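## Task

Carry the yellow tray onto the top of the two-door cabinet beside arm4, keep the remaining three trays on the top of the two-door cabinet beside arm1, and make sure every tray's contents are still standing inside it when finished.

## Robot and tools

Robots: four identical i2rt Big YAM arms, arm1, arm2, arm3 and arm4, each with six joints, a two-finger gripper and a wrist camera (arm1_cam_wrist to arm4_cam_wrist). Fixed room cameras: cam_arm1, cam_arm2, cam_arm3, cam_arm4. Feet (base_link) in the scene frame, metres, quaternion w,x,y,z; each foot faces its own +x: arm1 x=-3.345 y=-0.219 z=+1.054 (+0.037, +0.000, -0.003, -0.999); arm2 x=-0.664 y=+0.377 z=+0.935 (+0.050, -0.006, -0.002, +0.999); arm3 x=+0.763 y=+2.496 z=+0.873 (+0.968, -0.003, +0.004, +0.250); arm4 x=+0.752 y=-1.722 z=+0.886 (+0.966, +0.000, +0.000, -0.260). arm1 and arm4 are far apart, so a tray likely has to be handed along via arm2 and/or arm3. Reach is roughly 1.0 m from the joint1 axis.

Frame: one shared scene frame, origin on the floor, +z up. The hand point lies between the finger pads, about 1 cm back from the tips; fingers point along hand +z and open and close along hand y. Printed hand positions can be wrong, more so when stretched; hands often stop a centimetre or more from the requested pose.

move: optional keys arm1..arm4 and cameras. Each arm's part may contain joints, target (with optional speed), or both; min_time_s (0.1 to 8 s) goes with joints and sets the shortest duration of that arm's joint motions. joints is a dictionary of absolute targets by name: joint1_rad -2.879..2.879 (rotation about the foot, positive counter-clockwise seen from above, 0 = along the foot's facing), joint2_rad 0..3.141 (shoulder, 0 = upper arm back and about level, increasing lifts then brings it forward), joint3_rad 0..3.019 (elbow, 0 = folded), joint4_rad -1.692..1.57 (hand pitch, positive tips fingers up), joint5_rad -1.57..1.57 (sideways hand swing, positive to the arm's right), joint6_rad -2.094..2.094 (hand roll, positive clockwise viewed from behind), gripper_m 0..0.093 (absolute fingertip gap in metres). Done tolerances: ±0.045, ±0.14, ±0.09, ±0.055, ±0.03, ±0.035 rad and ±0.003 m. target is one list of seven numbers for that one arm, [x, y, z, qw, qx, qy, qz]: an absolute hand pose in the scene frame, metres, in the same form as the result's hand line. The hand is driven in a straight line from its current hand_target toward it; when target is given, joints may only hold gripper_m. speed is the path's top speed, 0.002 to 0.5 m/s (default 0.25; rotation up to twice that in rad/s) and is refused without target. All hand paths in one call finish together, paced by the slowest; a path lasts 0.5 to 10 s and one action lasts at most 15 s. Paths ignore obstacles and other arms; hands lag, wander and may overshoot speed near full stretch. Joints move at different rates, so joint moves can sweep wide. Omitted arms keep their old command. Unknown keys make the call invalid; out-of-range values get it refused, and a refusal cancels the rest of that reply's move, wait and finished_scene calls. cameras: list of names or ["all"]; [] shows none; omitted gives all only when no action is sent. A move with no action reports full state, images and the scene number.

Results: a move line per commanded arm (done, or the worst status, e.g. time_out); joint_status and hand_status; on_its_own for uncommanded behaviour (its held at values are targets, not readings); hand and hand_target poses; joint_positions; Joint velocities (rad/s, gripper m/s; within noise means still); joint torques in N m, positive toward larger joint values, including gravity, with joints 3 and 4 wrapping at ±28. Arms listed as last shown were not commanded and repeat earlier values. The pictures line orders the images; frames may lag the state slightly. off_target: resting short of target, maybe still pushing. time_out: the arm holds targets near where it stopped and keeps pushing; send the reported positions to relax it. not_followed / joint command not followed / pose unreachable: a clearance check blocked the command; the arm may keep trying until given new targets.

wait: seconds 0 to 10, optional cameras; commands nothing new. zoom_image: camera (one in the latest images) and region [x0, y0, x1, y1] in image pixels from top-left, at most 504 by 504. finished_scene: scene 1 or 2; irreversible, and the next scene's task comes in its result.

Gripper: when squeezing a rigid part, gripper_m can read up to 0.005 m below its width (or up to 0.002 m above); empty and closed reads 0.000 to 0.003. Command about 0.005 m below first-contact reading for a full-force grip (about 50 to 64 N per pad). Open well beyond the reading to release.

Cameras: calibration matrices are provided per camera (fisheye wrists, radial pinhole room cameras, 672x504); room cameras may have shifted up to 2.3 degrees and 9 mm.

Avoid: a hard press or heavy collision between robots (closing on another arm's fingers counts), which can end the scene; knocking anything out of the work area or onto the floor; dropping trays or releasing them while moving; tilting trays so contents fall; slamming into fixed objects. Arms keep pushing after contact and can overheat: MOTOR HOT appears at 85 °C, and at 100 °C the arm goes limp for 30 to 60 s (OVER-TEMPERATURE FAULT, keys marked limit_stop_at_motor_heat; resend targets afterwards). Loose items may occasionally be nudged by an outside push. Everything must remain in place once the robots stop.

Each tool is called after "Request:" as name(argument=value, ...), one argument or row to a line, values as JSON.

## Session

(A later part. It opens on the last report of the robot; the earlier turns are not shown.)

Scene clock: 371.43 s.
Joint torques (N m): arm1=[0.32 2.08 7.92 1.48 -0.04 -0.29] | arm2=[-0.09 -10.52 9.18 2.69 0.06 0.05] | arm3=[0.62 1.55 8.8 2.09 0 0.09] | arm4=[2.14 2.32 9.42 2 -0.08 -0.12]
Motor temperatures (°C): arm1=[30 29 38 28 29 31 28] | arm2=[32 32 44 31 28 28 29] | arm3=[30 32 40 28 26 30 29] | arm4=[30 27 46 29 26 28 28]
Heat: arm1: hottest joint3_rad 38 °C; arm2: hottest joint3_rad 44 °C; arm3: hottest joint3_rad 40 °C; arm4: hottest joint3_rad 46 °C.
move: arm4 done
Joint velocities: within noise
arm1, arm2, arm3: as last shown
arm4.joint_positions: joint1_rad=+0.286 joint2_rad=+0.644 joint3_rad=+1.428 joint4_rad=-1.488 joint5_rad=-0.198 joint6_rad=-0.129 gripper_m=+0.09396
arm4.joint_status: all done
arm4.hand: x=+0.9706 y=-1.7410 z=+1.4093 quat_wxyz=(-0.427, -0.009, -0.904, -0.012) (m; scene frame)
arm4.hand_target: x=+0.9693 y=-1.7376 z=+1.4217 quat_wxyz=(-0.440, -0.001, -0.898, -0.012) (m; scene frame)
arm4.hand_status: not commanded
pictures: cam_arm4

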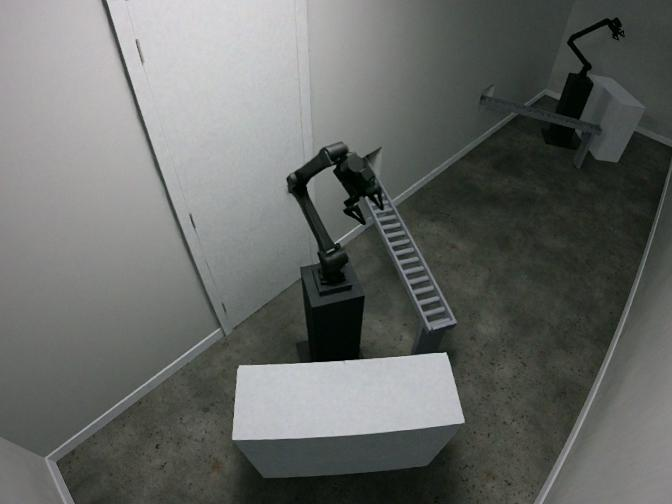

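Request:
move(
  arm2={"joints":{"gripper_m":0.045}},
)

Request:
move(
  arm2={"target":[-0.95,-0.02,0.95,0.02,0.963,-0.267,-0.01],"speed":0.2},
  arm4={"target":[1.06,-1.33,1.0,0,0.9636,-0.2672,0],"speed":0.3,"joints":{"gripper_m":0.055}},
  cameras=["cam_arm2"],
)

Request:
move(
  arm2={"joints":{"joint2_rad":0.65,"joint3_rad":1.3},"min_time_s":4},
)

Request:
wait(
  seconds=3,
  cameras=["arm4_cam_wrist","cam_arm4","cam_arm2"],
)

Scene clock: 387.00 s.
Joint torques (N m): arm1=[0.26 2.02 7.92 1.48 -0.04 -0.29] | arm2=[-0.15 -15.97 6.93 0.69 0.06 0.05] | arm3=[0.67 1.61 8.84 2.02 -0.01 0.08] | arm4=[2.08 1.73 9.26 1.85 -0.12 -0.08]
Motor temperatures (°C): arm1=[30 29 38 28 28 31 28] | arm2=[32 32 41 31 28 28 29] | arm3=[30 32 40 28 26 30 29] | arm4=[30 27 46 29 26 27 28]
Heat: arm1: hottest joint3_rad 38 °C; arm2: hottest joint3_rad 41 °C; arm3: hottest joint3_rad 40 °C; arm4: hottest joint3_rad 46 °C.
move: arm2 done
Joint velocities: within noise
arm1, arm3, arm4: as last shown
arm2.joint_positions: joint1_rad=+1.096 joint2_rad=+2.305 joint3_rad=+1.180 joint4_rad=-0.401 joint5_rad=+0.015 joint6_rad=+1.535 gripper_m=+0.04486
arm2.joint_status: all done
arm2.hand: x=-0.9365 y=-0.0423 z=+0.7046 quat_wxyz=(+0.016, +0.964, -0.266, -0.009) (m; scene frame)
arm2.hand_target: x=-0.9375 y=-0.0497 z=+0.6975 quat_wxyz=(+0.020, +0.963, -0.267, -0.010) (m; scene frame)
arm2.hand_status: not commanded
pictures: none

Scene clock: 392.40 s.
Joint torques (N m): arm1=[0.26 2.08 7.92 1.5 -0.04 -0.29] | arm2=[-1.49 -16.09 10.85 -0.17 0.11 -0.14] | arm3=[0.67 1.67 8.81 2.02 0 0.08] | arm4=[1.61 -10.99 11.4 -0.31 -0.02 -0.23]
Motor temperatures (°C): arm1=[30 29 38 28 28 31 28] | arm2=[32 32 40 31 28 28 29] | arm3=[30 32 40 28 26 30 29] | arm4=[30 27 46 29 26 27 28]
Heat: arm1: hottest joint3_rad 38 °C; arm2: hottest joint3_rad 40 °C; arm3: hottest joint3_rad 40 °C; arm4: hottest joint3_rad 46 °C.
move: arm2 off_target; arm4 off_target
Joint velocities: within noise
arm1, arm3: as last shown
arm2.joint_positions: joint1_rad=+1.064 joint2_rad=+1.784 joint3_rad=+1.133 joint4_rad=-0.891 joint5_rad=+0.012 joint6_rad=+1.503 gripper_m=+0.04491
arm2.joint_status: not commanded
arm2.hand: x=-0.9390 y=-0.0156 z=+0.9375 quat_wxyz=(+0.009, +0.964, -0.266, -0.005) (m; scene frame)
arm2.hand_target: x=-0.9499 y=-0.0198 z=+0.9500 quat_wxyz=(+0.020, +0.963, -0.267, -0.010) (m; scene frame)
arm2.hand_status: off_target (0.017 m and 1.4 deg from the pose sent, 0.247 m and 0.5 deg at the start)
arm4.joint_positions: joint1_rad=+1.421 joint2_rad=+1.695 joint3_rad=+1.301 joint4_rad=-1.201 joint5_rad=-0.002 joint6_rad=-1.680 gripper_m=+0.05507
arm4.joint_status: all done
arm4.hand: x=+1.0537 y=-1.3457 z=+0.9888 quat_wxyz=(+0.011, +0.960, -0.279, -0.006) (m; scene frame)
arm4.hand_target: x=+1.0595 y=-1.3306 z=+1.0000 quat_wxyz=(+0.000, +0.964, -0.267, +0.000) (m; scene frame)
arm4.hand_status: off_target (0.020 m and 2.1 deg from the pose sent, 0.587 m and 153.1 deg at the start)
pictures: cam_arm2

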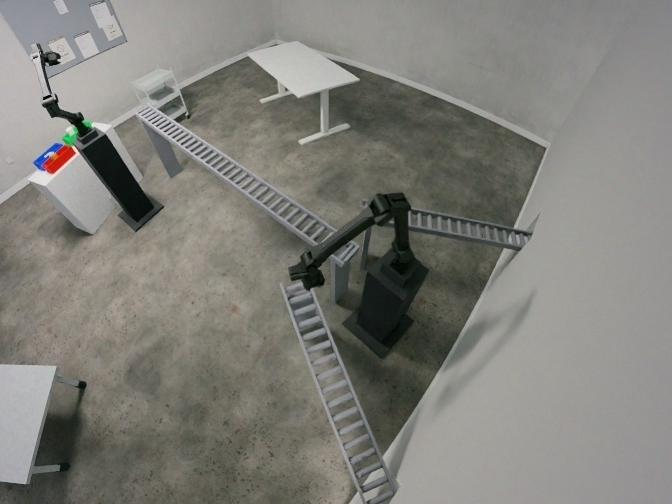

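Scene clock: 396.87 s.
Joint torques (N m): arm1=[0.21 2.14 7.92 1.48 -0.04 -0.28] | arm2=[-1.67 0.67 15.79 1.8 0.04 -0.24] | arm3=[0.67 1.55 8.83 1.99 0 0.09] | arm4=[1.79 -11.63 11.4 -0.24 0.02 -0.26]
Motor temperatures (°C): arm1=[30 29 38 28 28 31 28] | arm2=[32 32 42 31 28 28 28] | arm3=[30 32 40 28 26 30 29] | arm4=[30 27 46 29 26 27 28]
Heat: arm1: hottest joint3_rad 38 °C; arm2: hottest joint3_rad 42 °C; arm3: hottest joint3_rad 40 °C; arm4: hottest joint3_rad 46 °C.
move: arm2 done
Joint velocities: within noise
arm1, arm3, arm4: as last shown
arm2.joint_positions: joint1_rad=+1.064 joint2_rad=+0.651 joint3_rad=+1.252 joint4_rad=-0.891 joint5_rad=+0.012 joint6_rad=+1.503 gripper_m=+0.04491
arm2.joint_status: all done
arm2.hand: x=-0.8517 y=+0.1179 z=+1.4912 quat_wxyz=(+0.560, +0.774, -0.219, -0.198) (m; scene frame)
arm2.hand_target: x=-0.8504 y=+0.1273 z=+1.5158 quat_wxyz=(+0.572, +0.762, -0.218, -0.210) (m; scene frame)
arm2.hand_status: not commanded
arm4.joint_positions: joint1_rad=+1.421 joint2_rad=+1.695 joint3_rad=+1.301 joint4_rad=-1.201 joint5_rad=-0.002 joint6_rad=-1.681 gripper_m=+0.05507
arm4.hand_target: x=+1.0595 y=-1.3305 z=+1.0000 quat_wxyz=(+0.000, +0.964, -0.267, +0.000) (m; scene frame)
pictures: none

Scene clock: 399.87 s.
Joint torques (N m): arm1=[0.26 2.08 7.92 1.48 -0.04 -0.28] | arm2=[-1.61 0.56 15.76 1.8 0.04 -0.24] | arm3=[0.56 1.49 8.81 2 0 0.1] | arm4=[2.08 -11.22 11.28 -0.27 0.01 -0.26]
Motor temperatures (°C): arm1=[30 29 38 28 28 31 28] | arm2=[32 32 44 31 28 28 28] | arm3=[30 32 40 28 26 30 29] | arm4=[30 28 46 29 26 27 28]
Heat: arm1: hottest joint3_rad 38 °C; arm2: hottest joint3_rad 44 °C; arm3: hottest joint3_rad 40 °C; arm4: hottest joint3_rad 46 °C.
Joint velocities: within noise
arm1.joint_positions: joint1_rad=-0.508 joint2_rad=+0.645 joint3_rad=+1.304 joint4_rad=-1.131 joint5_rad=+0.408 joint6_rad=+1.778 gripper_m=+0.04495
arm1.joint_status: not commanded
arm1.hand: x=-3.5608 y=-0.0390 z=+1.5934 quat_wxyz=(-0.184, -0.279, +0.795, +0.506) (m; scene frame)
arm1.hand_target: x=-3.5642 y=-0.0403 z=+1.5889 quat_wxyz=(-0.178, -0.292, +0.795, +0.501) (m; scene frame)
arm1.hand_status: not commanded
arm2.joint_positions: joint1_rad=+1.064 joint2_rad=+0.651 joint3_rad=+1.252 joint4_rad=-0.891 joint5_rad=+0.012 joint6_rad=+1.503 gripper_m=+0.04491
arm2.joint_status: all done
arm2.hand: x=-0.8517 y=+0.1179 z=+1.4912 quat_wxyz=(+0.560, +0.774, -0.219, -0.198) (m; scene frame)
arm2.hand_target: x=-0.8504 y=+0.1273 z=+1.5158 quat_wxyz=(+0.572, +0.762, -0.218, -0.210) (m; scene frame)
arm2.hand_status: not commanded
arm3.joint_positions: joint1_rad=-0.181 joint2_rad=+0.624 joint3_rad=+1.365 joint4_rad=-1.296 joint5_rad=+0.077 joint6_rad=-0.729 gripper_m=+0.09396
arm3.joint_status: not commanded
arm3.hand: x=+1.0043 y=+2.5663 z=+1.4050 quat_wxyz=(-0.466, +0.426, -0.765, +0.132) (m; scene frame)
arm3.hand_target: x=+1.0021 y=+2.5656 z=+1.4154 quat_wxyz=(-0.475, +0.422, -0.760, +0.134) (m; scene frame)
arm3.hand_status: not commanded
arm4.joint_positions: joint1_rad=+1.421 joint2_rad=+1.695 joint3_rad=+1.301 joint4_rad=-1.201 joint5_rad=-0.002 joint6_rad=-1.681 gripper_m=+0.05507
arm4.joint_status: not commanded
arm4.hand: x=+1.0537 y=-1.3457 z=+0.9888 quat_wxyz=(+0.011, +0.960, -0.279, -0.006) (m; scene frame)
arm4.hand_target: x=+1.0595 y=-1.3305 z=+1.0000 quat_wxyz=(+0.000, +0.964, -0.267, +0.000) (m; scene frame)
arm4.hand_status: not commanded
wait: 3.00 s; at rest by 0.27 s
pictures: arm4_cam_wrist, cam_arm2, cam_arm4
camera_calibration:
arm4_cam_wrist: T_world_to_cam=[[0.53521, 0.844454, -0.0211614, 0.593983], [0.67588, -0.413073, 0.610375, -1.87266], [0.506692, -0.340981, -0.79183, -0.0829818], [0, 0, 0, 1]] pos_world=[0.989834, -1.30343, 1.08989]

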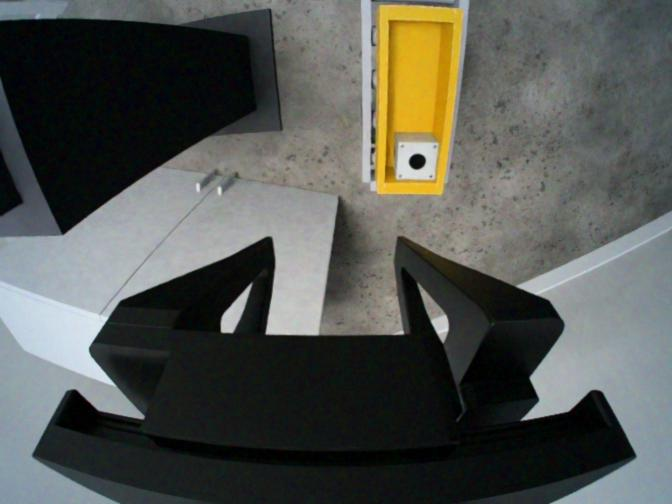

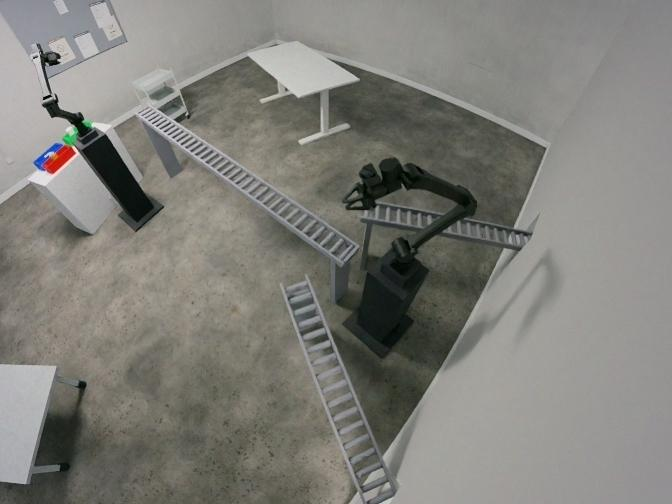

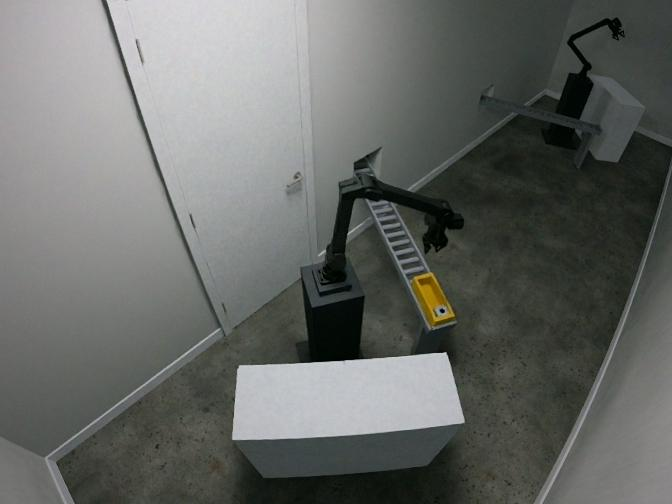

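Request:
move(
  arm4={"target":[1.118,-1.308,0.69,0,0.9659,-0.2588,0],"speed":0.2},
  cameras=["arm4_cam_wrist","cam_arm4"],
)

Request:
zoom_image(
  camera="cam_arm4",
  region=[380, 230, 480, 370],
)

Scene clock: 413.30 s.
Joint torques (N m): arm1=[0.21 2.02 7.92 1.48 -0.04 -0.29] | arm2=[-1.67 0.62 15.77 1.8 0.03 -0.24] | arm3=[0.56 1.49 8.8 2.04 0.01 0.08] | arm4=[-0.44 -14.27 7.08 0.54 0 -0.27]
Motor temperatures (°C): arm1=[30 29 38 28 28 31 28] | arm2=[32 32 49 31 28 28 28] | arm3=[30 32 40 28 26 30 29] | arm4=[30 28 47 29 26 27 28]
Heat: arm1: hottest joint3_rad 38 °C; arm2: hottest joint3_rad 49 °C; arm3: hottest joint3_rad 40 °C; arm4: hottest joint3_rad 47 °C.
move: arm4 off_target
Joint velocities: within noise
arm1, arm2, arm3: as last shown
arm4.joint_positions: joint1_rad=+1.386 joint2_rad=+2.307 joint3_rad=+1.343 joint4_rad=-0.636 joint5_rad=-0.001 joint6_rad=-1.757 gripper_m=+0.05507
arm4.joint_status: not commanded
arm4.hand: x=+1.1021 y=-1.3152 z=+0.6897 quat_wxyz=(+0.013, +0.966, -0.259, -0.007) (m; scene frame)
arm4.hand_target: x=+1.1177 y=-1.3083 z=+0.6904 quat_wxyz=(+0.000, +0.966, -0.259, +0.000) (m; scene frame)
arm4.hand_status: off_target (0.017 m and 1.7 deg from the pose sent, 0.308 m and 2.8 deg at the start)
pictures: arm4_cam_wrist, cam_arm4
camera_calibration:
arm4_cam_wrist: T_world_to_cam=[[0.499892, 0.865739, -0.0245803, 0.60523], [0.694352, -0.383644, 0.608845, -1.69084], [0.517671, -0.321424, -0.792908, -0.31964], [0, 0, 0, 1]] pos_world=[1.03696, -1.27539, 0.790892]

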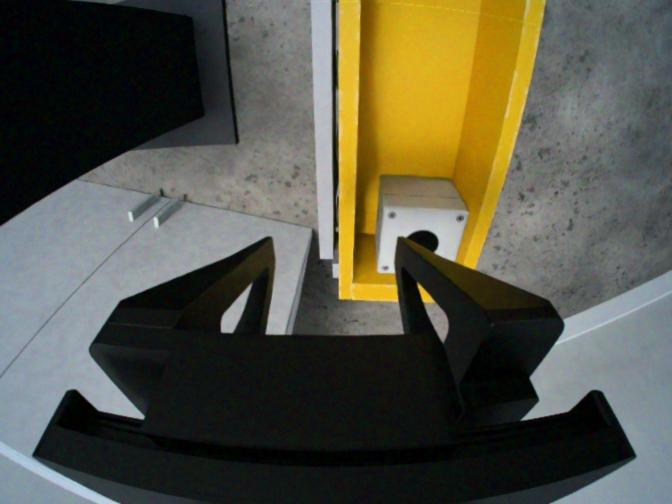

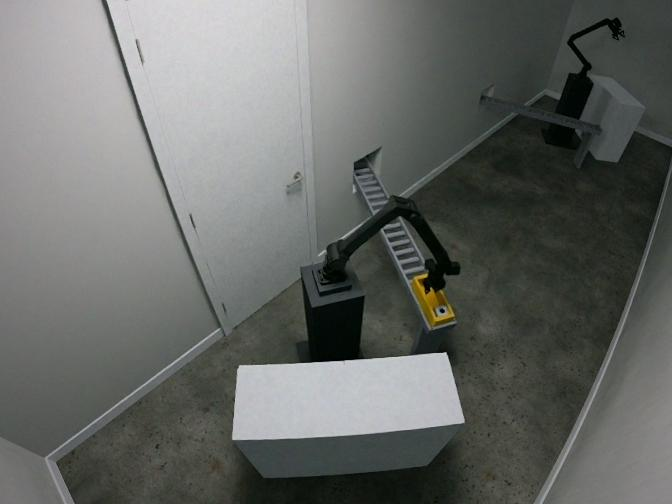

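Scaled by 3.600 from the camera's 672x504 image, which has a finer 960x720 frame.

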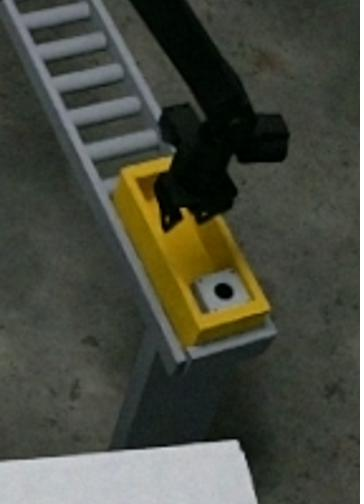

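Request:
move(
  arm4={"target":[1.129,-1.306,0.6,0,0.9659,-0.2588,0],"speed":0.12},
  cameras=["arm4_cam_wrist","cam_arm4"],
)

Request:
zoom_image(
  camera="cam_arm4",
  region=[380, 230, 480, 370],
)

Scene clock: 423.93 s.
Joint torques (N m): arm1=[0.26 2.02 7.92 1.48 -0.04 -0.29] | arm2=[-1.61 0.62 15.75 1.81 0.04 -0.24] | arm3=[0.56 1.49 8.8 2.04 -0.01 0.09] | arm4=[-0.67 -15.15 6.05 0.47 -0.01 -0.26]
Motor temperatures (°C): arm1=[30 29 38 27 28 31 27] | arm2=[32 31 51 31 28 28 27] | arm3=[30 32 41 28 26 30 29] | arm4=[30 28 45 29 26 27 28]
Heat: arm1: hottest joint3_rad 38 °C; arm2: hottest joint3_rad 51 °C; arm3: hottest joint3_rad 41 °C; arm4: hottest joint3_rad 45 °C.
move: arm4 off_target
Joint velocities: within noise
arm1, arm2, arm3: as last shown
arm4.joint_positions: joint1_rad=+1.374 joint2_rad=+2.514 joint3_rad=+1.454 joint4_rad=-0.534 joint5_rad=-0.001 joint6_rad=-1.769 gripper_m=+0.05507
arm4.joint_status: not commanded
arm4.hand: x=+1.1150 y=-1.3101 z=+0.6027 quat_wxyz=(+0.010, +0.966, -0.259, -0.006) (m; scene frame)
arm4.hand_target: x=+1.1288 y=-1.3064 z=+0.6004 quat_wxyz=(+0.000, +0.966, -0.259, +0.000) (m; scene frame)
arm4.hand_status: off_target (0.015 m and 1.3 deg from the pose sent, 0.094 m and 1.7 deg at the start)
pictures: arm4_cam_wrist, cam_arm4
camera_calibration:
arm4_cam_wrist: T_world_to_cam=[[0.499689, 0.866015, -0.018166, 0.588919], [0.692029, -0.38651, 0.609677, -1.64657], [0.520968, -0.31722, -0.792442, -0.392068], [0, 0, 0, 1]] pos_world=[1.04945, -1.2708, 0.703883]

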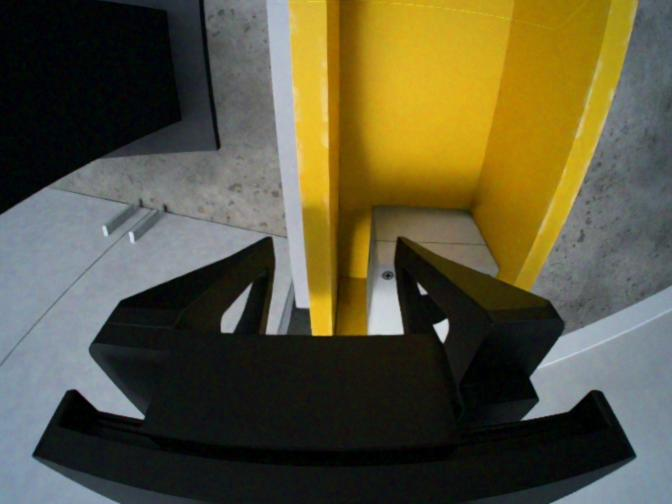

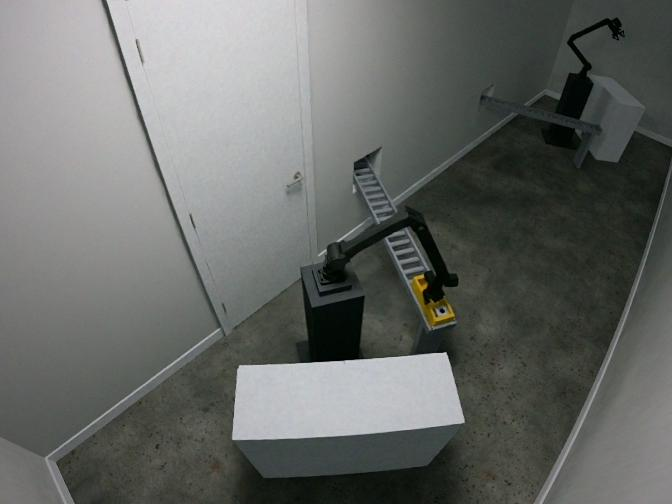

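Scaled by 3.600 from the camera's 672x504 image, which has a finer 960x720 frame.

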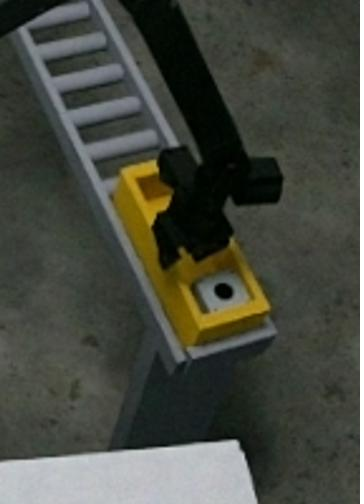

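Request:
move(
  arm4={"target":[1.126,-1.311,0.556,0,0.9659,-0.2588,0],"speed":0.1},
  cameras=["arm4_cam_wrist"],
)

Request:
move(
  arm4={"joints":{"gripper_m":0.004}},
)

Request:
move(
  arm4={"target":[1.115,-1.30,0.80,0,0.9659,-0.2588,0],"speed":0.15},
  cameras=["arm4_cam_wrist","cam_arm4"],
)

Request:
zoom_image(
  camera="cam_arm4",
  region=[220, 200, 480, 490],
)

Scene clock: 430.73 s.
Joint torques (N m): arm1=[0.21 2.08 7.92 1.48 -0.04 -0.29] | arm2=[-1.67 0.62 15.76 1.8 0.04 -0.24] | arm3=[0.44 1.44 8.8 2.06 0.01 0.09] | arm4=[0.09 -16.21 5.33 0.43 -0.02 -0.26]
Motor temperatures (°C): arm1=[30 28 38 27 28 31 27] | arm2=[32 31 53 31 28 28 27] | arm3=[30 32 41 28 26 30 29] | arm4=[30 29 44 29 26 27 28]
Heat: arm1: hottest joint3_rad 38 °C; arm2: hottest joint3_rad 53 °C; arm3: hottest joint3_rad 41 °C; arm4: hottest joint3_rad 44 °C.
move: arm4 off_target
Joint velocities: within noise
arm1, arm2, arm3: as last shown
arm4.joint_positions: joint1_rad=+1.373 joint2_rad=+2.612 joint3_rad=+1.494 joint4_rad=-0.476 joint5_rad=-0.001 joint6_rad=-1.772 gripper_m=+0.05507
arm4.joint_status: not commanded
arm4.hand: x=+1.1121 y=-1.3145 z=+0.5574 quat_wxyz=(+0.010, +0.966, -0.259, -0.006) (m; scene frame)
arm4.hand_target: x=+1.1259 y=-1.3113 z=+0.5564 quat_wxyz=(+0.000, +0.966, -0.259, +0.000) (m; scene frame)
arm4.hand_status: off_target (0.014 m and 1.3 deg from the pose sent, 0.048 m and 1.3 deg at the start)
pictures: arm4_cam_wrist
camera_calibration:
arm4_cam_wrist: T_world_to_cam=[[0.499028, 0.866389, -0.0184926, 0.594826], [0.69247, -0.385842, 0.609599, -1.61824], [0.521014, -0.317012, -0.792494, -0.427631], [0, 0, 0, 1]] pos_world=[1.04655, -1.2753, 0.658583]

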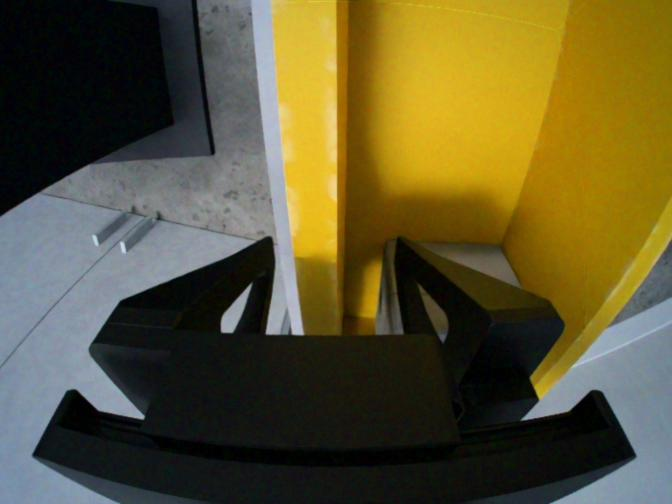

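Scene clock: 431.50 s.
Joint torques (N m): arm1=[0.21 2.08 7.92 1.48 -0.04 -0.29] | arm2=[-1.61 0.62 15.75 1.8 0.04 -0.24] | arm3=[0.5 1.55 8.85 2.06 0 0.09] | arm4=[0.09 -15.15 5.34 0.49 -0.01 -0.21]
Motor temperatures (°C): arm1=[30 28 38 27 28 31 27] | arm2=[32 31 53 31 28 28 27] | arm3=[30 32 41 28 26 30 29] | arm4=[30 29 44 29 26 27 28]
Heat: arm1: hottest joint3_rad 38 °C; arm2: hottest joint3_rad 53 °C; arm3: hottest joint3_rad 41 °C; arm4: hottest joint3_rad 44 °C.
move: arm4 off_target
Joint velocities: within noise
arm1, arm2, arm3: as last shown
arm4.joint_positions: joint1_rad=+1.372 joint2_rad=+2.607 joint3_rad=+1.495 joint4_rad=-0.476 joint5_rad=-0.002 joint6_rad=-1.773 gripper_m=+0.01194
arm4.joint_status: gripper_m off_target (ended at +0.01197, target +0.00400)
arm4.hand: x=+1.1141 y=-1.3128 z=+0.5601 quat_wxyz=(+0.007, +0.966, -0.258, -0.005) (m; scene frame)
arm4.hand_target: x=+1.1259 y=-1.3112 z=+0.5564 quat_wxyz=(+0.000, +0.966, -0.259, +0.000) (m; scene frame)
arm4.hand_status: not commanded
pictures: none

Scene clock: 433.93 s.
Joint torques (N m): arm1=[0.26 2.08 7.92 1.48 -0.04 -0.29] | arm2=[-1.73 0.62 15.76 1.81 0.04 -0.24] | arm3=[0.56 1.61 8.79 2 -0.01 0.1] | arm4=[1.85 -20.19 7.13 -0.38 -0.12 -0.02]
Motor temperatures (°C): arm1=[30 28 38 27 28 31 27] | arm2=[32 31 53 31 28 28 27] | arm3=[30 32 41 28 26 30 29] | arm4=[30 30 44 29 26 27 28]
Heat: arm1: hottest joint3_rad 38 °C; arm2: hottest joint3_rad 53 °C; arm3: hottest joint3_rad 41 °C; arm4: hottest joint3_rad 44 °C.
move: arm4 off_target
Joint velocities: within noise
arm1, arm2, arm3: as last shown
arm4.joint_positions: joint1_rad=+1.375 joint2_rad=+2.174 joint3_rad=+1.346 joint4_rad=-0.820 joint5_rad=+0.000 joint6_rad=-1.771 gripper_m=+0.01177
arm4.joint_status: not commanded
arm4.hand: x=+1.1033 y=-1.3234 z=+0.7607 quat_wxyz=(+0.035, +0.965, -0.258, -0.018) (m; scene frame)
arm4.hand_target: x=+1.1142 y=-1.3009 z=+0.7995 quat_wxyz=(+0.000, +0.966, -0.259, +0.000) (m; scene frame)
arm4.hand_status: off_target (0.047 m and 4.5 deg from the pose sent, 0.240 m and 1.1 deg at the start)
pictures: arm4_cam_wrist, cam_arm4
camera_calibration:
arm4_cam_wrist: T_world_to_cam=[[0.49564, 0.865518, -0.0722439, 0.654194], [0.714421, -0.358982, 0.600612, -1.72124], [0.493906, -0.3493, -0.79627, -0.274658], [0, 0, 0, 1]] pos_world=[1.0411, -1.28005, 0.862357]

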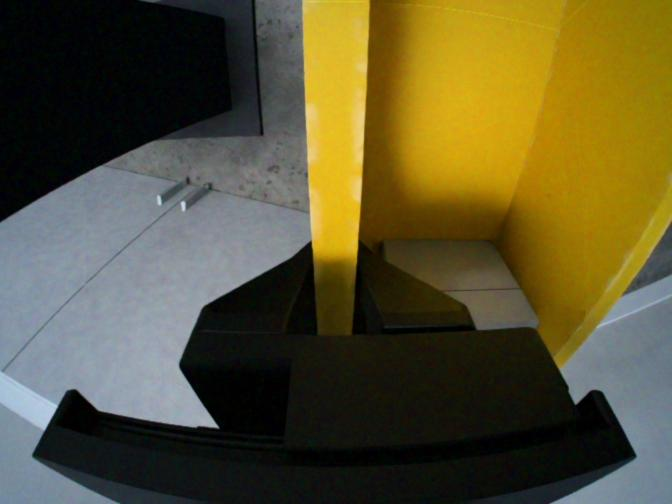

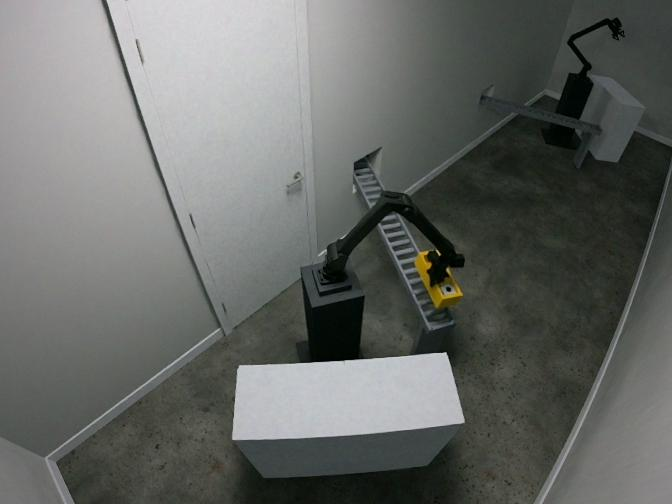

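Scaled by 1.738 from the camera's 672x504 image, which has a finer 960x720 frame.

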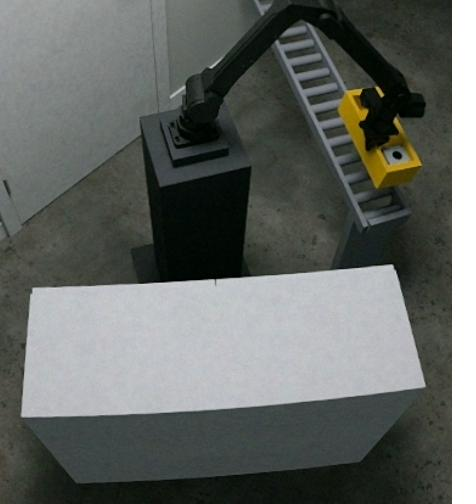

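Request:
move(
  arm4={"target":[1.08,-1.30,0.98,0,0.9659,-0.2588,0],"speed":0.2},
)

Request:
move(
  arm4={"joints":{"joint1_rad":-0.14},"min_time_s":4},
  cameras=["arm4_cam_wrist","cam_arm4"],
)

Request:
zoom_image(
  camera="cam_arm4",
  region=[220, 200, 480, 490],
)

Scene clock: 453.77 s.
Joint torques (N m): arm1=[0.21 2.02 7.92 1.5 -0.04 -0.29] | arm2=[-1.61 0.56 15.75 1.83 0.04 -0.24] | arm3=[0.56 1.49 8.84 2.03 0 0.09] | arm4=[1.73 -18.08 12.57 -0.29 -0.18 0.06]
Motor temperatures (°C): arm1=[30 28 38 27 28 31 27] | arm2=[32 30 56 31 28 28 27] | arm3=[30 32 41 28 26 30 29] | arm4=[30 30 43 29 26 27 29]
Heat: arm1: hottest joint3_rad 38 °C; arm2: hottest joint3_rad 56 °C; arm3: hottest joint3_rad 41 °C; arm4: hottest joint3_rad 43 °C.
move: arm4 off_target
Joint velocities: within noise
arm1, arm2, arm3: as last shown
arm4.joint_positions: joint1_rad=+1.424 joint2_rad=+1.862 joint3_rad=+1.360 joint4_rad=-1.186 joint5_rad=+0.000 joint6_rad=-1.722 gripper_m=+0.01177
arm4.joint_status: not commanded
arm4.hand: x=+1.0646 y=-1.3301 z=+0.9294 quat_wxyz=(+0.054, +0.965, -0.257, -0.024) (m; scene frame)
arm4.hand_target: x=+1.0778 y=-1.3028 z=+0.9805 quat_wxyz=(-0.001, +0.966, -0.259, -0.001) (m; scene frame)
arm4.hand_status: off_target (0.061 m and 6.7 deg from the pose sent, 0.222 m and 4.5 deg at the start)
pictures: none

Scene clock: 458.23 s.
Joint torques (N m): arm1=[0.26 2.02 7.91 1.48 -0.03 -0.29] | arm2=[-1.61 0.56 15.76 1.8 0.04 -0.25] | arm3=[0.56 1.49 8.83 2.02 -0.01 0.08] | arm4=[1.55 -18.32 12.42 -0.29 -0.12 0]
Motor temperatures (°C): arm1=[30 28 38 27 28 31 27] | arm2=[32 30 56 31 28 28 27] | arm3=[30 32 41 28 26 30 28] | arm4=[30 30 44 29 26 27 29]
Heat: arm1: hottest joint3_rad 38 °C; arm2: hottest joint3_rad 56 °C; arm3: hottest joint3_rad 41 °C; arm4: hottest joint3_rad 44 °C.
move: arm4 done
Joint velocities: within noise
arm1, arm2, arm3: as last shown
arm4.joint_positions: joint1_rad=-0.143 joint2_rad=+1.862 joint3_rad=+1.360 joint4_rad=-1.186 joint5_rad=+0.000 joint6_rad=-1.718 gripper_m=+0.01177
arm4.joint_status: all done
arm4.hand: x=+1.1445 y=-2.0338 z=+0.9292 quat_wxyz=(+0.022, +0.500, -0.864, -0.055) (m; scene frame)
arm4.hand_target: x=+1.1690 y=-2.0507 z=+0.9802 quat_wxyz=(+0.000, +0.498, -0.867, +0.000) (m; scene frame)
arm4.hand_status: not commanded
pictures: arm4_cam_wrist, cam_arm4
camera_calibration:
arm4_cam_wrist: T_world_to_cam=[[0.86195, -0.494273, -0.112857, -1.88628], [-0.338609, -0.726908, 0.597453, -1.64718], [-0.377341, -0.47676, -0.793923, 0.326694], [0, 0, 0, 1]] pos_world=[1.1914, -1.97393, 1.0306]

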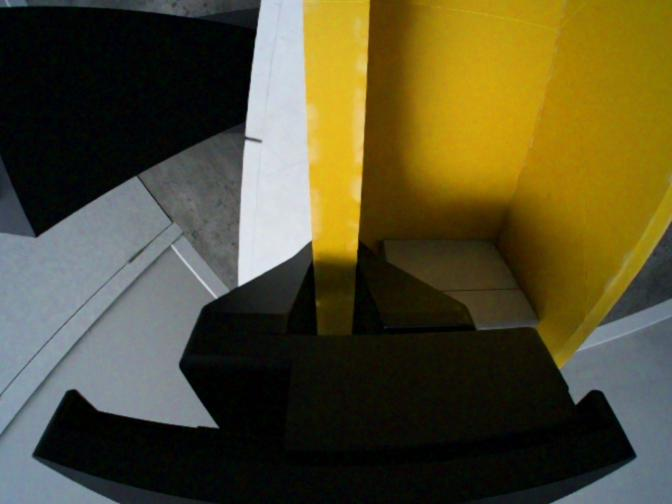

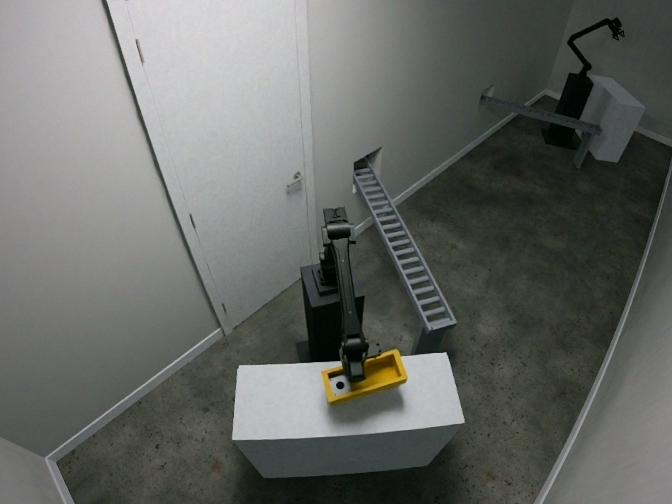

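Scaled by 1.738 from the camera's 672x504 image, which has a finer 960x720 frame.

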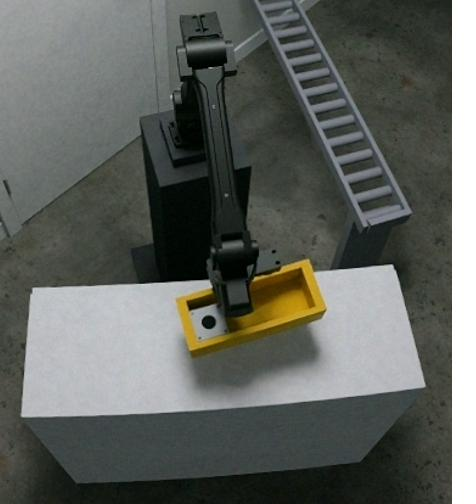

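Request:
move(
  arm4={"target":[1.185,-2.065,0.79,-0.02,0.498,-0.867,0.05],"speed":0.18},
  cameras=["arm4_cam_wrist","cam_arm4"],
)

Request:
zoom_image(
  camera="cam_arm4",
  region=[220, 200, 480, 490],
)

Scene clock: 464.63 s.
Joint torques (N m): arm1=[0.26 2.08 7.92 1.48 -0.04 -0.29] | arm2=[-1.61 0.62 15.76 1.8 0.04 -0.24] | arm3=[0.5 1.61 8.8 2.03 0 0.09] | arm4=[1.26 -10.46 5.91 2.29 -0.01 -0.03]
Motor temperatures (°C): arm1=[30 28 38 27 28 31 27] | arm2=[32 30 56 31 28 28 27] | arm3=[30 32 41 28 26 30 28] | arm4=[30 30 45 29 26 27 29]
Heat: arm1: hottest joint3_rad 38 °C; arm2: hottest joint3_rad 56 °C; arm3: hottest joint3_rad 41 °C; arm4: hottest joint3_rad 45 °C.
move: arm4 off_target
Joint velocities: within noise
arm1.joint_positions: joint1_rad=-0.508 joint2_rad=+0.645 joint3_rad=+1.304 joint4_rad=-1.131 joint5_rad=+0.408 joint6_rad=+1.778 gripper_m=+0.04495
arm1.joint_status: not commanded
arm1.hand: x=-3.5608 y=-0.0390 z=+1.5934 quat_wxyz=(-0.184, -0.279, +0.795, +0.506) (m; scene frame)
arm1.hand_target: x=-3.5642 y=-0.0403 z=+1.5889 quat_wxyz=(-0.178, -0.292, +0.795, +0.501) (m; scene frame)
arm1.hand_status: not commanded
arm2.joint_positions: joint1_rad=+1.064 joint2_rad=+0.651 joint3_rad=+1.252 joint4_rad=-0.891 joint5_rad=+0.012 joint6_rad=+1.503 gripper_m=+0.04491
arm2.joint_status: not commanded
arm2.hand: x=-0.8517 y=+0.1179 z=+1.4912 quat_wxyz=(+0.560, +0.774, -0.219, -0.198) (m; scene frame)
arm2.hand_target: x=-0.8504 y=+0.1273 z=+1.5158 quat_wxyz=(+0.572, +0.762, -0.218, -0.210) (m; scene frame)
arm2.hand_status: not commanded
arm3.joint_positions: joint1_rad=-0.181 joint2_rad=+0.624 joint3_rad=+1.365 joint4_rad=-1.296 joint5_rad=+0.077 joint6_rad=-0.729 gripper_m=+0.09396
arm3.joint_status: not commanded
arm3.hand: x=+1.0043 y=+2.5663 z=+1.4050 quat_wxyz=(-0.466, +0.426, -0.765, +0.132) (m; scene frame)
arm3.hand_target: x=+1.0021 y=+2.5656 z=+1.4154 quat_wxyz=(-0.475, +0.422, -0.760, +0.134) (m; scene frame)
arm3.hand_status: not commanded
arm4.joint_positions: joint1_rad=-0.143 joint2_rad=+2.002 joint3_rad=+1.255 joint4_rad=-0.694 joint5_rad=-0.002 joint6_rad=-1.718 gripper_m=+0.01176
arm4.joint_status: not commanded
arm4.hand: x=+1.1860 y=-2.0663 z=+0.8262 quat_wxyz=(-0.025, +0.499, -0.864, +0.060) (m; scene frame)
arm4.hand_target: x=+1.1832 y=-2.0635 z=+0.7919 quat_wxyz=(-0.020, +0.498, -0.866, +0.050) (m; scene frame)
arm4.hand_status: off_target (0.036 m and 1.3 deg from the pose sent, 0.148 m and 13.0 deg at the start)
pictures: arm4_cam_wrist, cam_arm4
camera_calibration:
arm4_cam_wrist: T_world_to_cam=[[0.860151, -0.492755, 0.131651, -2.1464], [-0.458407, -0.633715, 0.623111, -1.28169], [-0.223612, -0.59632, -0.770974, -0.203184], [0, 0, 0, 1]] pos_world=[1.21326, -1.99104, 0.924562]

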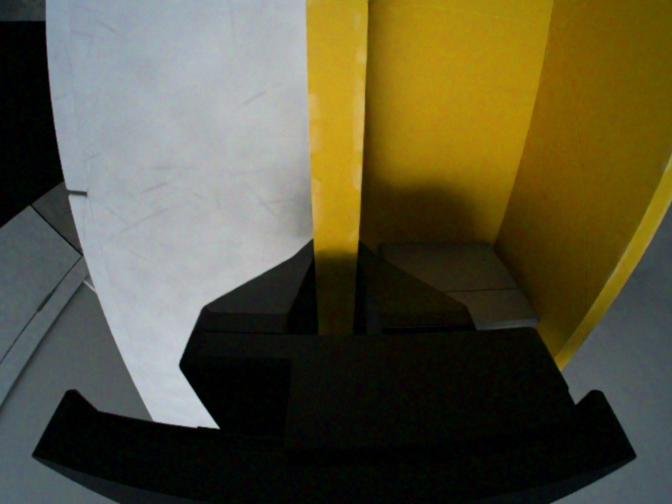

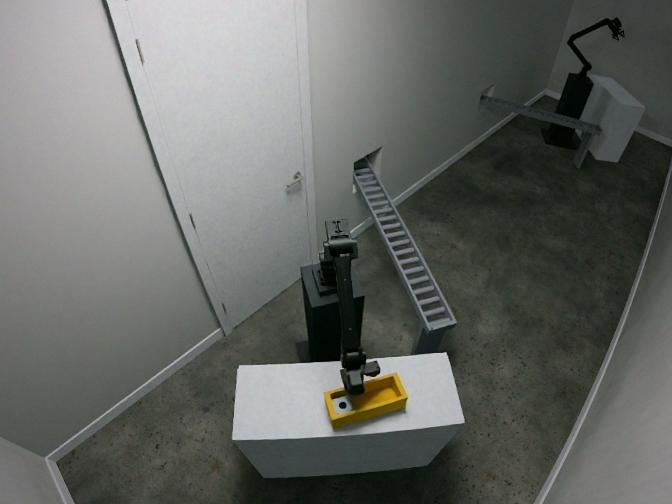

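Scaled by 1.738 from the camera's 672x504 image, which has a finer 960x720 frame.

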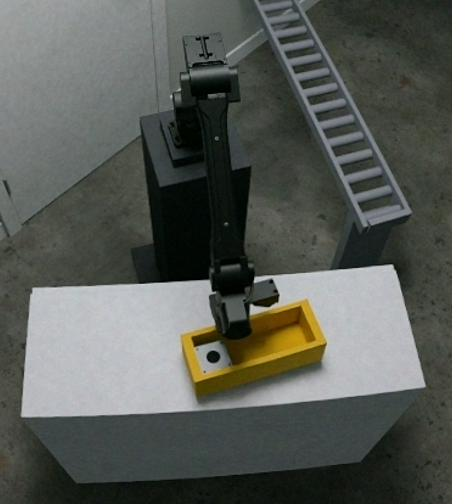

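Request:
move(
  arm4={"target":[1.168,-2.053,0.80,0.002,0.498,-0.867,-0.005],"speed":0.1},
)

Request:
move(
  arm4={"target":[1.168,-2.053,0.79,0.002,0.498,-0.867,-0.005],"speed":0.1},
  cameras=["arm4_cam_wrist","cam_arm4"],
)

Request:
zoom_image(
  camera="cam_arm4",
  region=[220, 200, 480, 490],
)

Scene clock: 471.10 s.
Joint torques (N m): arm1=[0.26 2.08 7.92 1.48 -0.04 -0.29] | arm2=[-1.67 0.67 15.77 1.81 0.04 -0.24] | arm3=[0.56 1.67 8.79 2.07 0.01 0.1] | arm4=[0.85 -10.99 6.46 -0.34 -0.08 -0.05]
Motor temperatures (°C): arm1=[30 28 38 27 28 31 27] | arm2=[32 30 57 31 28 28 27] | arm3=[30 32 41 28 26 30 28] | arm4=[30 30 44 29 26 27 30]
Heat: arm1: hottest joint3_rad 38 °C; arm2: hottest joint3_rad 57 °C; arm3: hottest joint3_rad 41 °C; arm4: hottest joint3_rad 44 °C.
move: arm4 off_target
Joint velocities: within noise
arm1, arm2, arm3: as last shown
arm4.joint_positions: joint1_rad=-0.143 joint2_rad=+2.016 joint3_rad=+1.283 joint4_rad=-0.785 joint5_rad=-0.002 joint6_rad=-1.718 gripper_m=+0.01176
arm4.joint_status: not commanded
arm4.hand: x=+1.1771 y=-2.0594 z=+0.8254 quat_wxyz=(-0.010, +0.500, -0.865, +0.024) (m; scene frame)
arm4.hand_target: x=+1.1675 y=-2.0525 z=+0.8011 quat_wxyz=(+0.002, +0.498, -0.867, -0.005) (m; scene frame)
arm4.hand_status: off_target (0.028 m and 3.6 deg from the pose sent, 0.034 m and 8.0 deg at the start)
pictures: none

Scene clock: 472.07 s.
Joint torques (N m): arm1=[0.26 2.08 7.92 1.47 -0.04 -0.29] | arm2=[-1.61 0.62 15.77 1.77 0.04 -0.24] | arm3=[0.32 1.55 8.79 2.03 0 0.09] | arm4=[0.79 -9.47 5.82 0.25 -0.07 -0.07]
Motor temperatures (°C): arm1=[30 28 38 27 28 31 27] | arm2=[32 30 57 31 28 28 27] | arm3=[30 32 41 28 26 30 28] | arm4=[30 30 44 29 26 27 30]
Heat: arm1: hottest joint3_rad 38 °C; arm2: hottest joint3_rad 57 °C; arm3: hottest joint3_rad 41 °C; arm4: hottest joint3_rad 44 °C.
move: arm4 off_target
Joint velocities: within noise
arm1, arm2, arm3: as last shown
arm4.joint_positions: joint1_rad=-0.143 joint2_rad=+2.019 joint3_rad=+1.286 joint4_rad=-0.785 joint5_rad=-0.002 joint6_rad=-1.718 gripper_m=+0.01176
arm4.joint_status: not commanded
arm4.hand: x=+1.1780 y=-2.0601 z=+0.8248 quat_wxyz=(-0.010, +0.500, -0.865, +0.024) (m; scene frame)
arm4.hand_target: x=+1.1667 y=-2.0519 z=+0.7917 quat_wxyz=(+0.002, +0.498, -0.867, -0.005) (m; scene frame)
arm4.hand_status: off_target (0.037 m and 3.6 deg from the pose sent, 0.037 m and 3.6 deg at the start)
pictures: arm4_cam_wrist, cam_arm4
camera_calibration:
arm4_cam_wrist: T_world_to_cam=[[0.865828, -0.497233, 0.0556848, -2.08972], [-0.420612, -0.663062, 0.619221, -1.38239], [-0.270974, -0.559561, -0.78324, -0.0607672], [0, 0, 0, 1]] pos_world=[1.21143, -1.98969, 0.924776]

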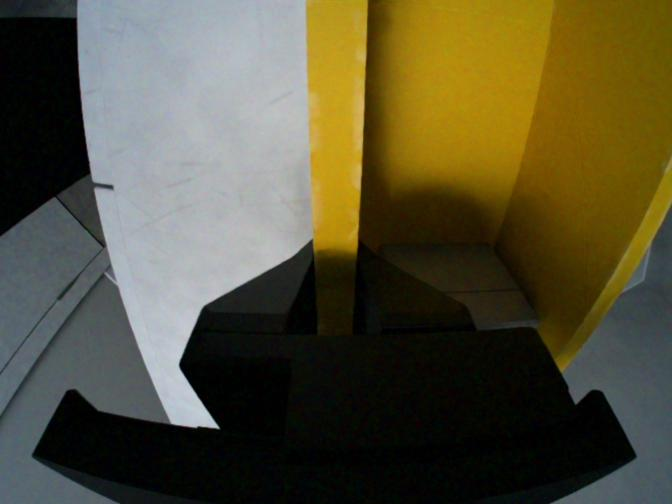

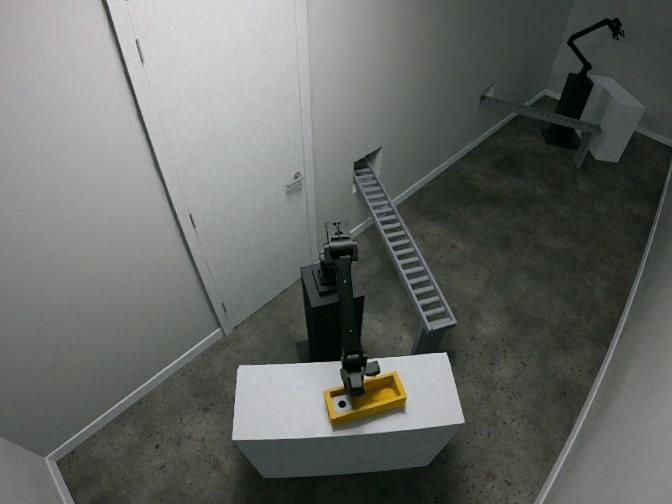

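Scaled by 1.738 from the camera's 672x504 image, which has a finer 960x720 frame.

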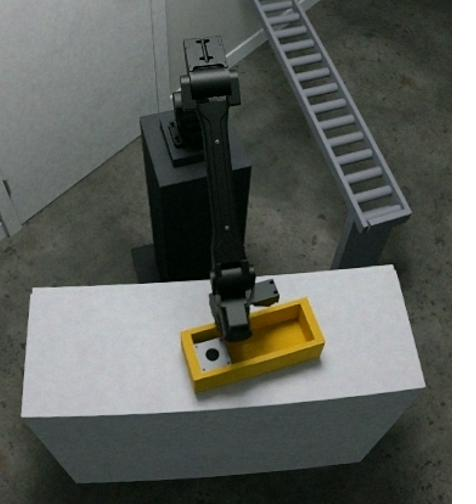

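Release and retreat.

Request:
move(
  arm4={"joints":{"gripper_m":0.045}},
)

Request:
move(
  arm4={"target":[1.165,-2.052,0.98,0,0.498,-0.867,0],"speed":0.15},
  cameras=["cam_arm4","cam_arm1"],
)

Request:
zoom_image(
  camera="cam_arm4",
  region=[220, 200, 480, 490],
)

Scene clock: 475.87 s.
Joint torques (N m): arm1=[0.26 2.08 7.92 1.5 -0.04 -0.29] | arm2=[-1.73 0.62 15.79 1.8 0.04 -0.24] | arm3=[0.5 1.67 8.79 2 -0.01 0.08] | arm4=[1.38 -13.45 5.94 0.17 -0.1 -0.06]
Motor temperatures (°C): arm1=[30 28 38 27 28 31 27] | arm2=[32 30 57 31 28 28 27] | arm3=[30 32 41 28 26 30 28] | arm4=[30 30 43 29 26 27 30]
Heat: arm1: hottest joint3_rad 38 °C; arm2: hottest joint3_rad 57 °C; arm3: hottest joint3_rad 41 °C; arm4: hottest joint3_rad 43 °C.
move: arm4 done
Joint velocities: within noise
arm1, arm2, arm3: as last shown
arm4.joint_positions: joint1_rad=-0.143 joint2_rad=+2.072 joint3_rad=+1.281 joint4_rad=-0.785 joint5_rad=-0.001 joint6_rad=-1.718 gripper_m=+0.04490
arm4.joint_status: all done
arm4.hand: x=+1.1670 y=-2.0516 z=+0.7957 quat_wxyz=(+0.001, +0.500, -0.866, -0.003) (m; scene frame)
arm4.hand_target: x=+1.1667 y=-2.0518 z=+0.7918 quat_wxyz=(+0.002, +0.498, -0.867, -0.005) (m; scene frame)
arm4.hand_status: not commanded
pictures: none

Scene clock: 477.90 s.
Joint torques (N m): arm1=[0.26 2.02 7.94 1.48 -0.04 -0.29] | arm2=[-1.61 0.62 15.77 1.8 0.04 -0.25] | arm3=[0.5 1.61 8.87 2.03 0 0.09] | arm4=[0.44 -14.86 10.65 -0.4 -0.12 -0.11]
Motor temperatures (°C): arm1=[30 28 38 27 28 31 27] | arm2=[32 30 57 31 28 28 27] | arm3=[30 32 41 28 26 30 28] | arm4=[30 31 43 29 26 27 29]
Heat: arm1: hottest joint3_rad 38 °C; arm2: hottest joint3_rad 57 °C; arm3: hottest joint3_rad 41 °C; arm4: hottest joint3_rad 43 °C.
move: arm4 off_target
Joint velocities: within noise
arm1, arm2, arm3: as last shown
arm4.joint_positions: joint1_rad=-0.143 joint2_rad=+1.817 joint3_rad=+1.374 joint4_rad=-1.180 joint5_rad=-0.001 joint6_rad=-1.718 gripper_m=+0.04498
arm4.joint_status: not commanded
arm4.hand: x=+1.1530 y=-2.0405 z=+0.9556 quat_wxyz=(+0.010, +0.500, -0.866, -0.024) (m; scene frame)
arm4.hand_target: x=+1.1642 y=-2.0513 z=+0.9802 quat_wxyz=(+0.000, +0.498, -0.867, +0.000) (m; scene frame)
arm4.hand_status: off_target (0.030 m and 3.0 deg from the pose sent, 0.184 m and 0.5 deg at the start)
pictures: cam_arm1, cam_arm4

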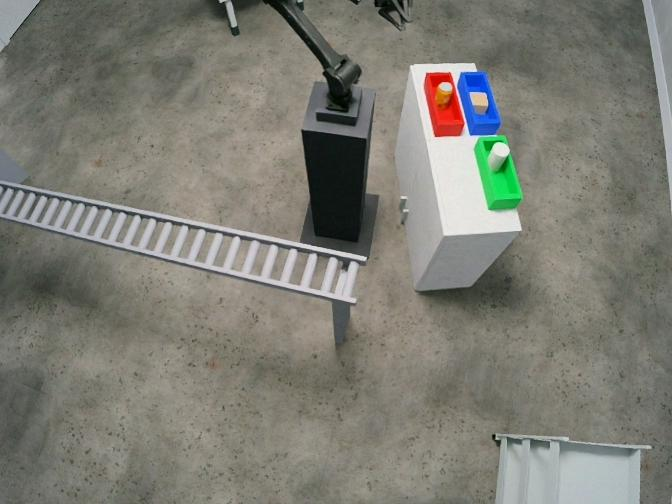

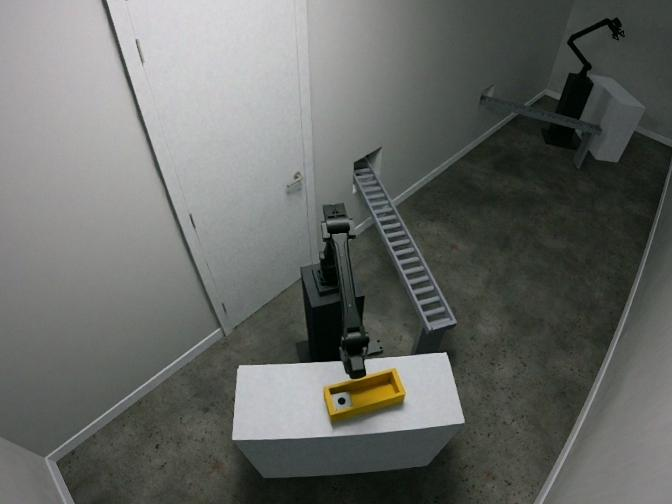

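Scaled by 1.738 from the camera's 672x504 image, which has a finer 960x720 frame.

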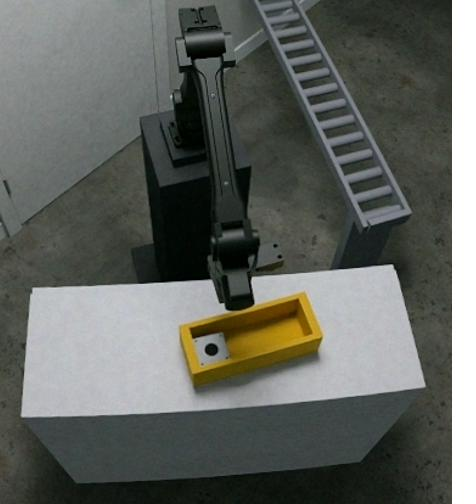

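Request:
finished_scene(
  scene=1,
)

The scene is finished: the task was done.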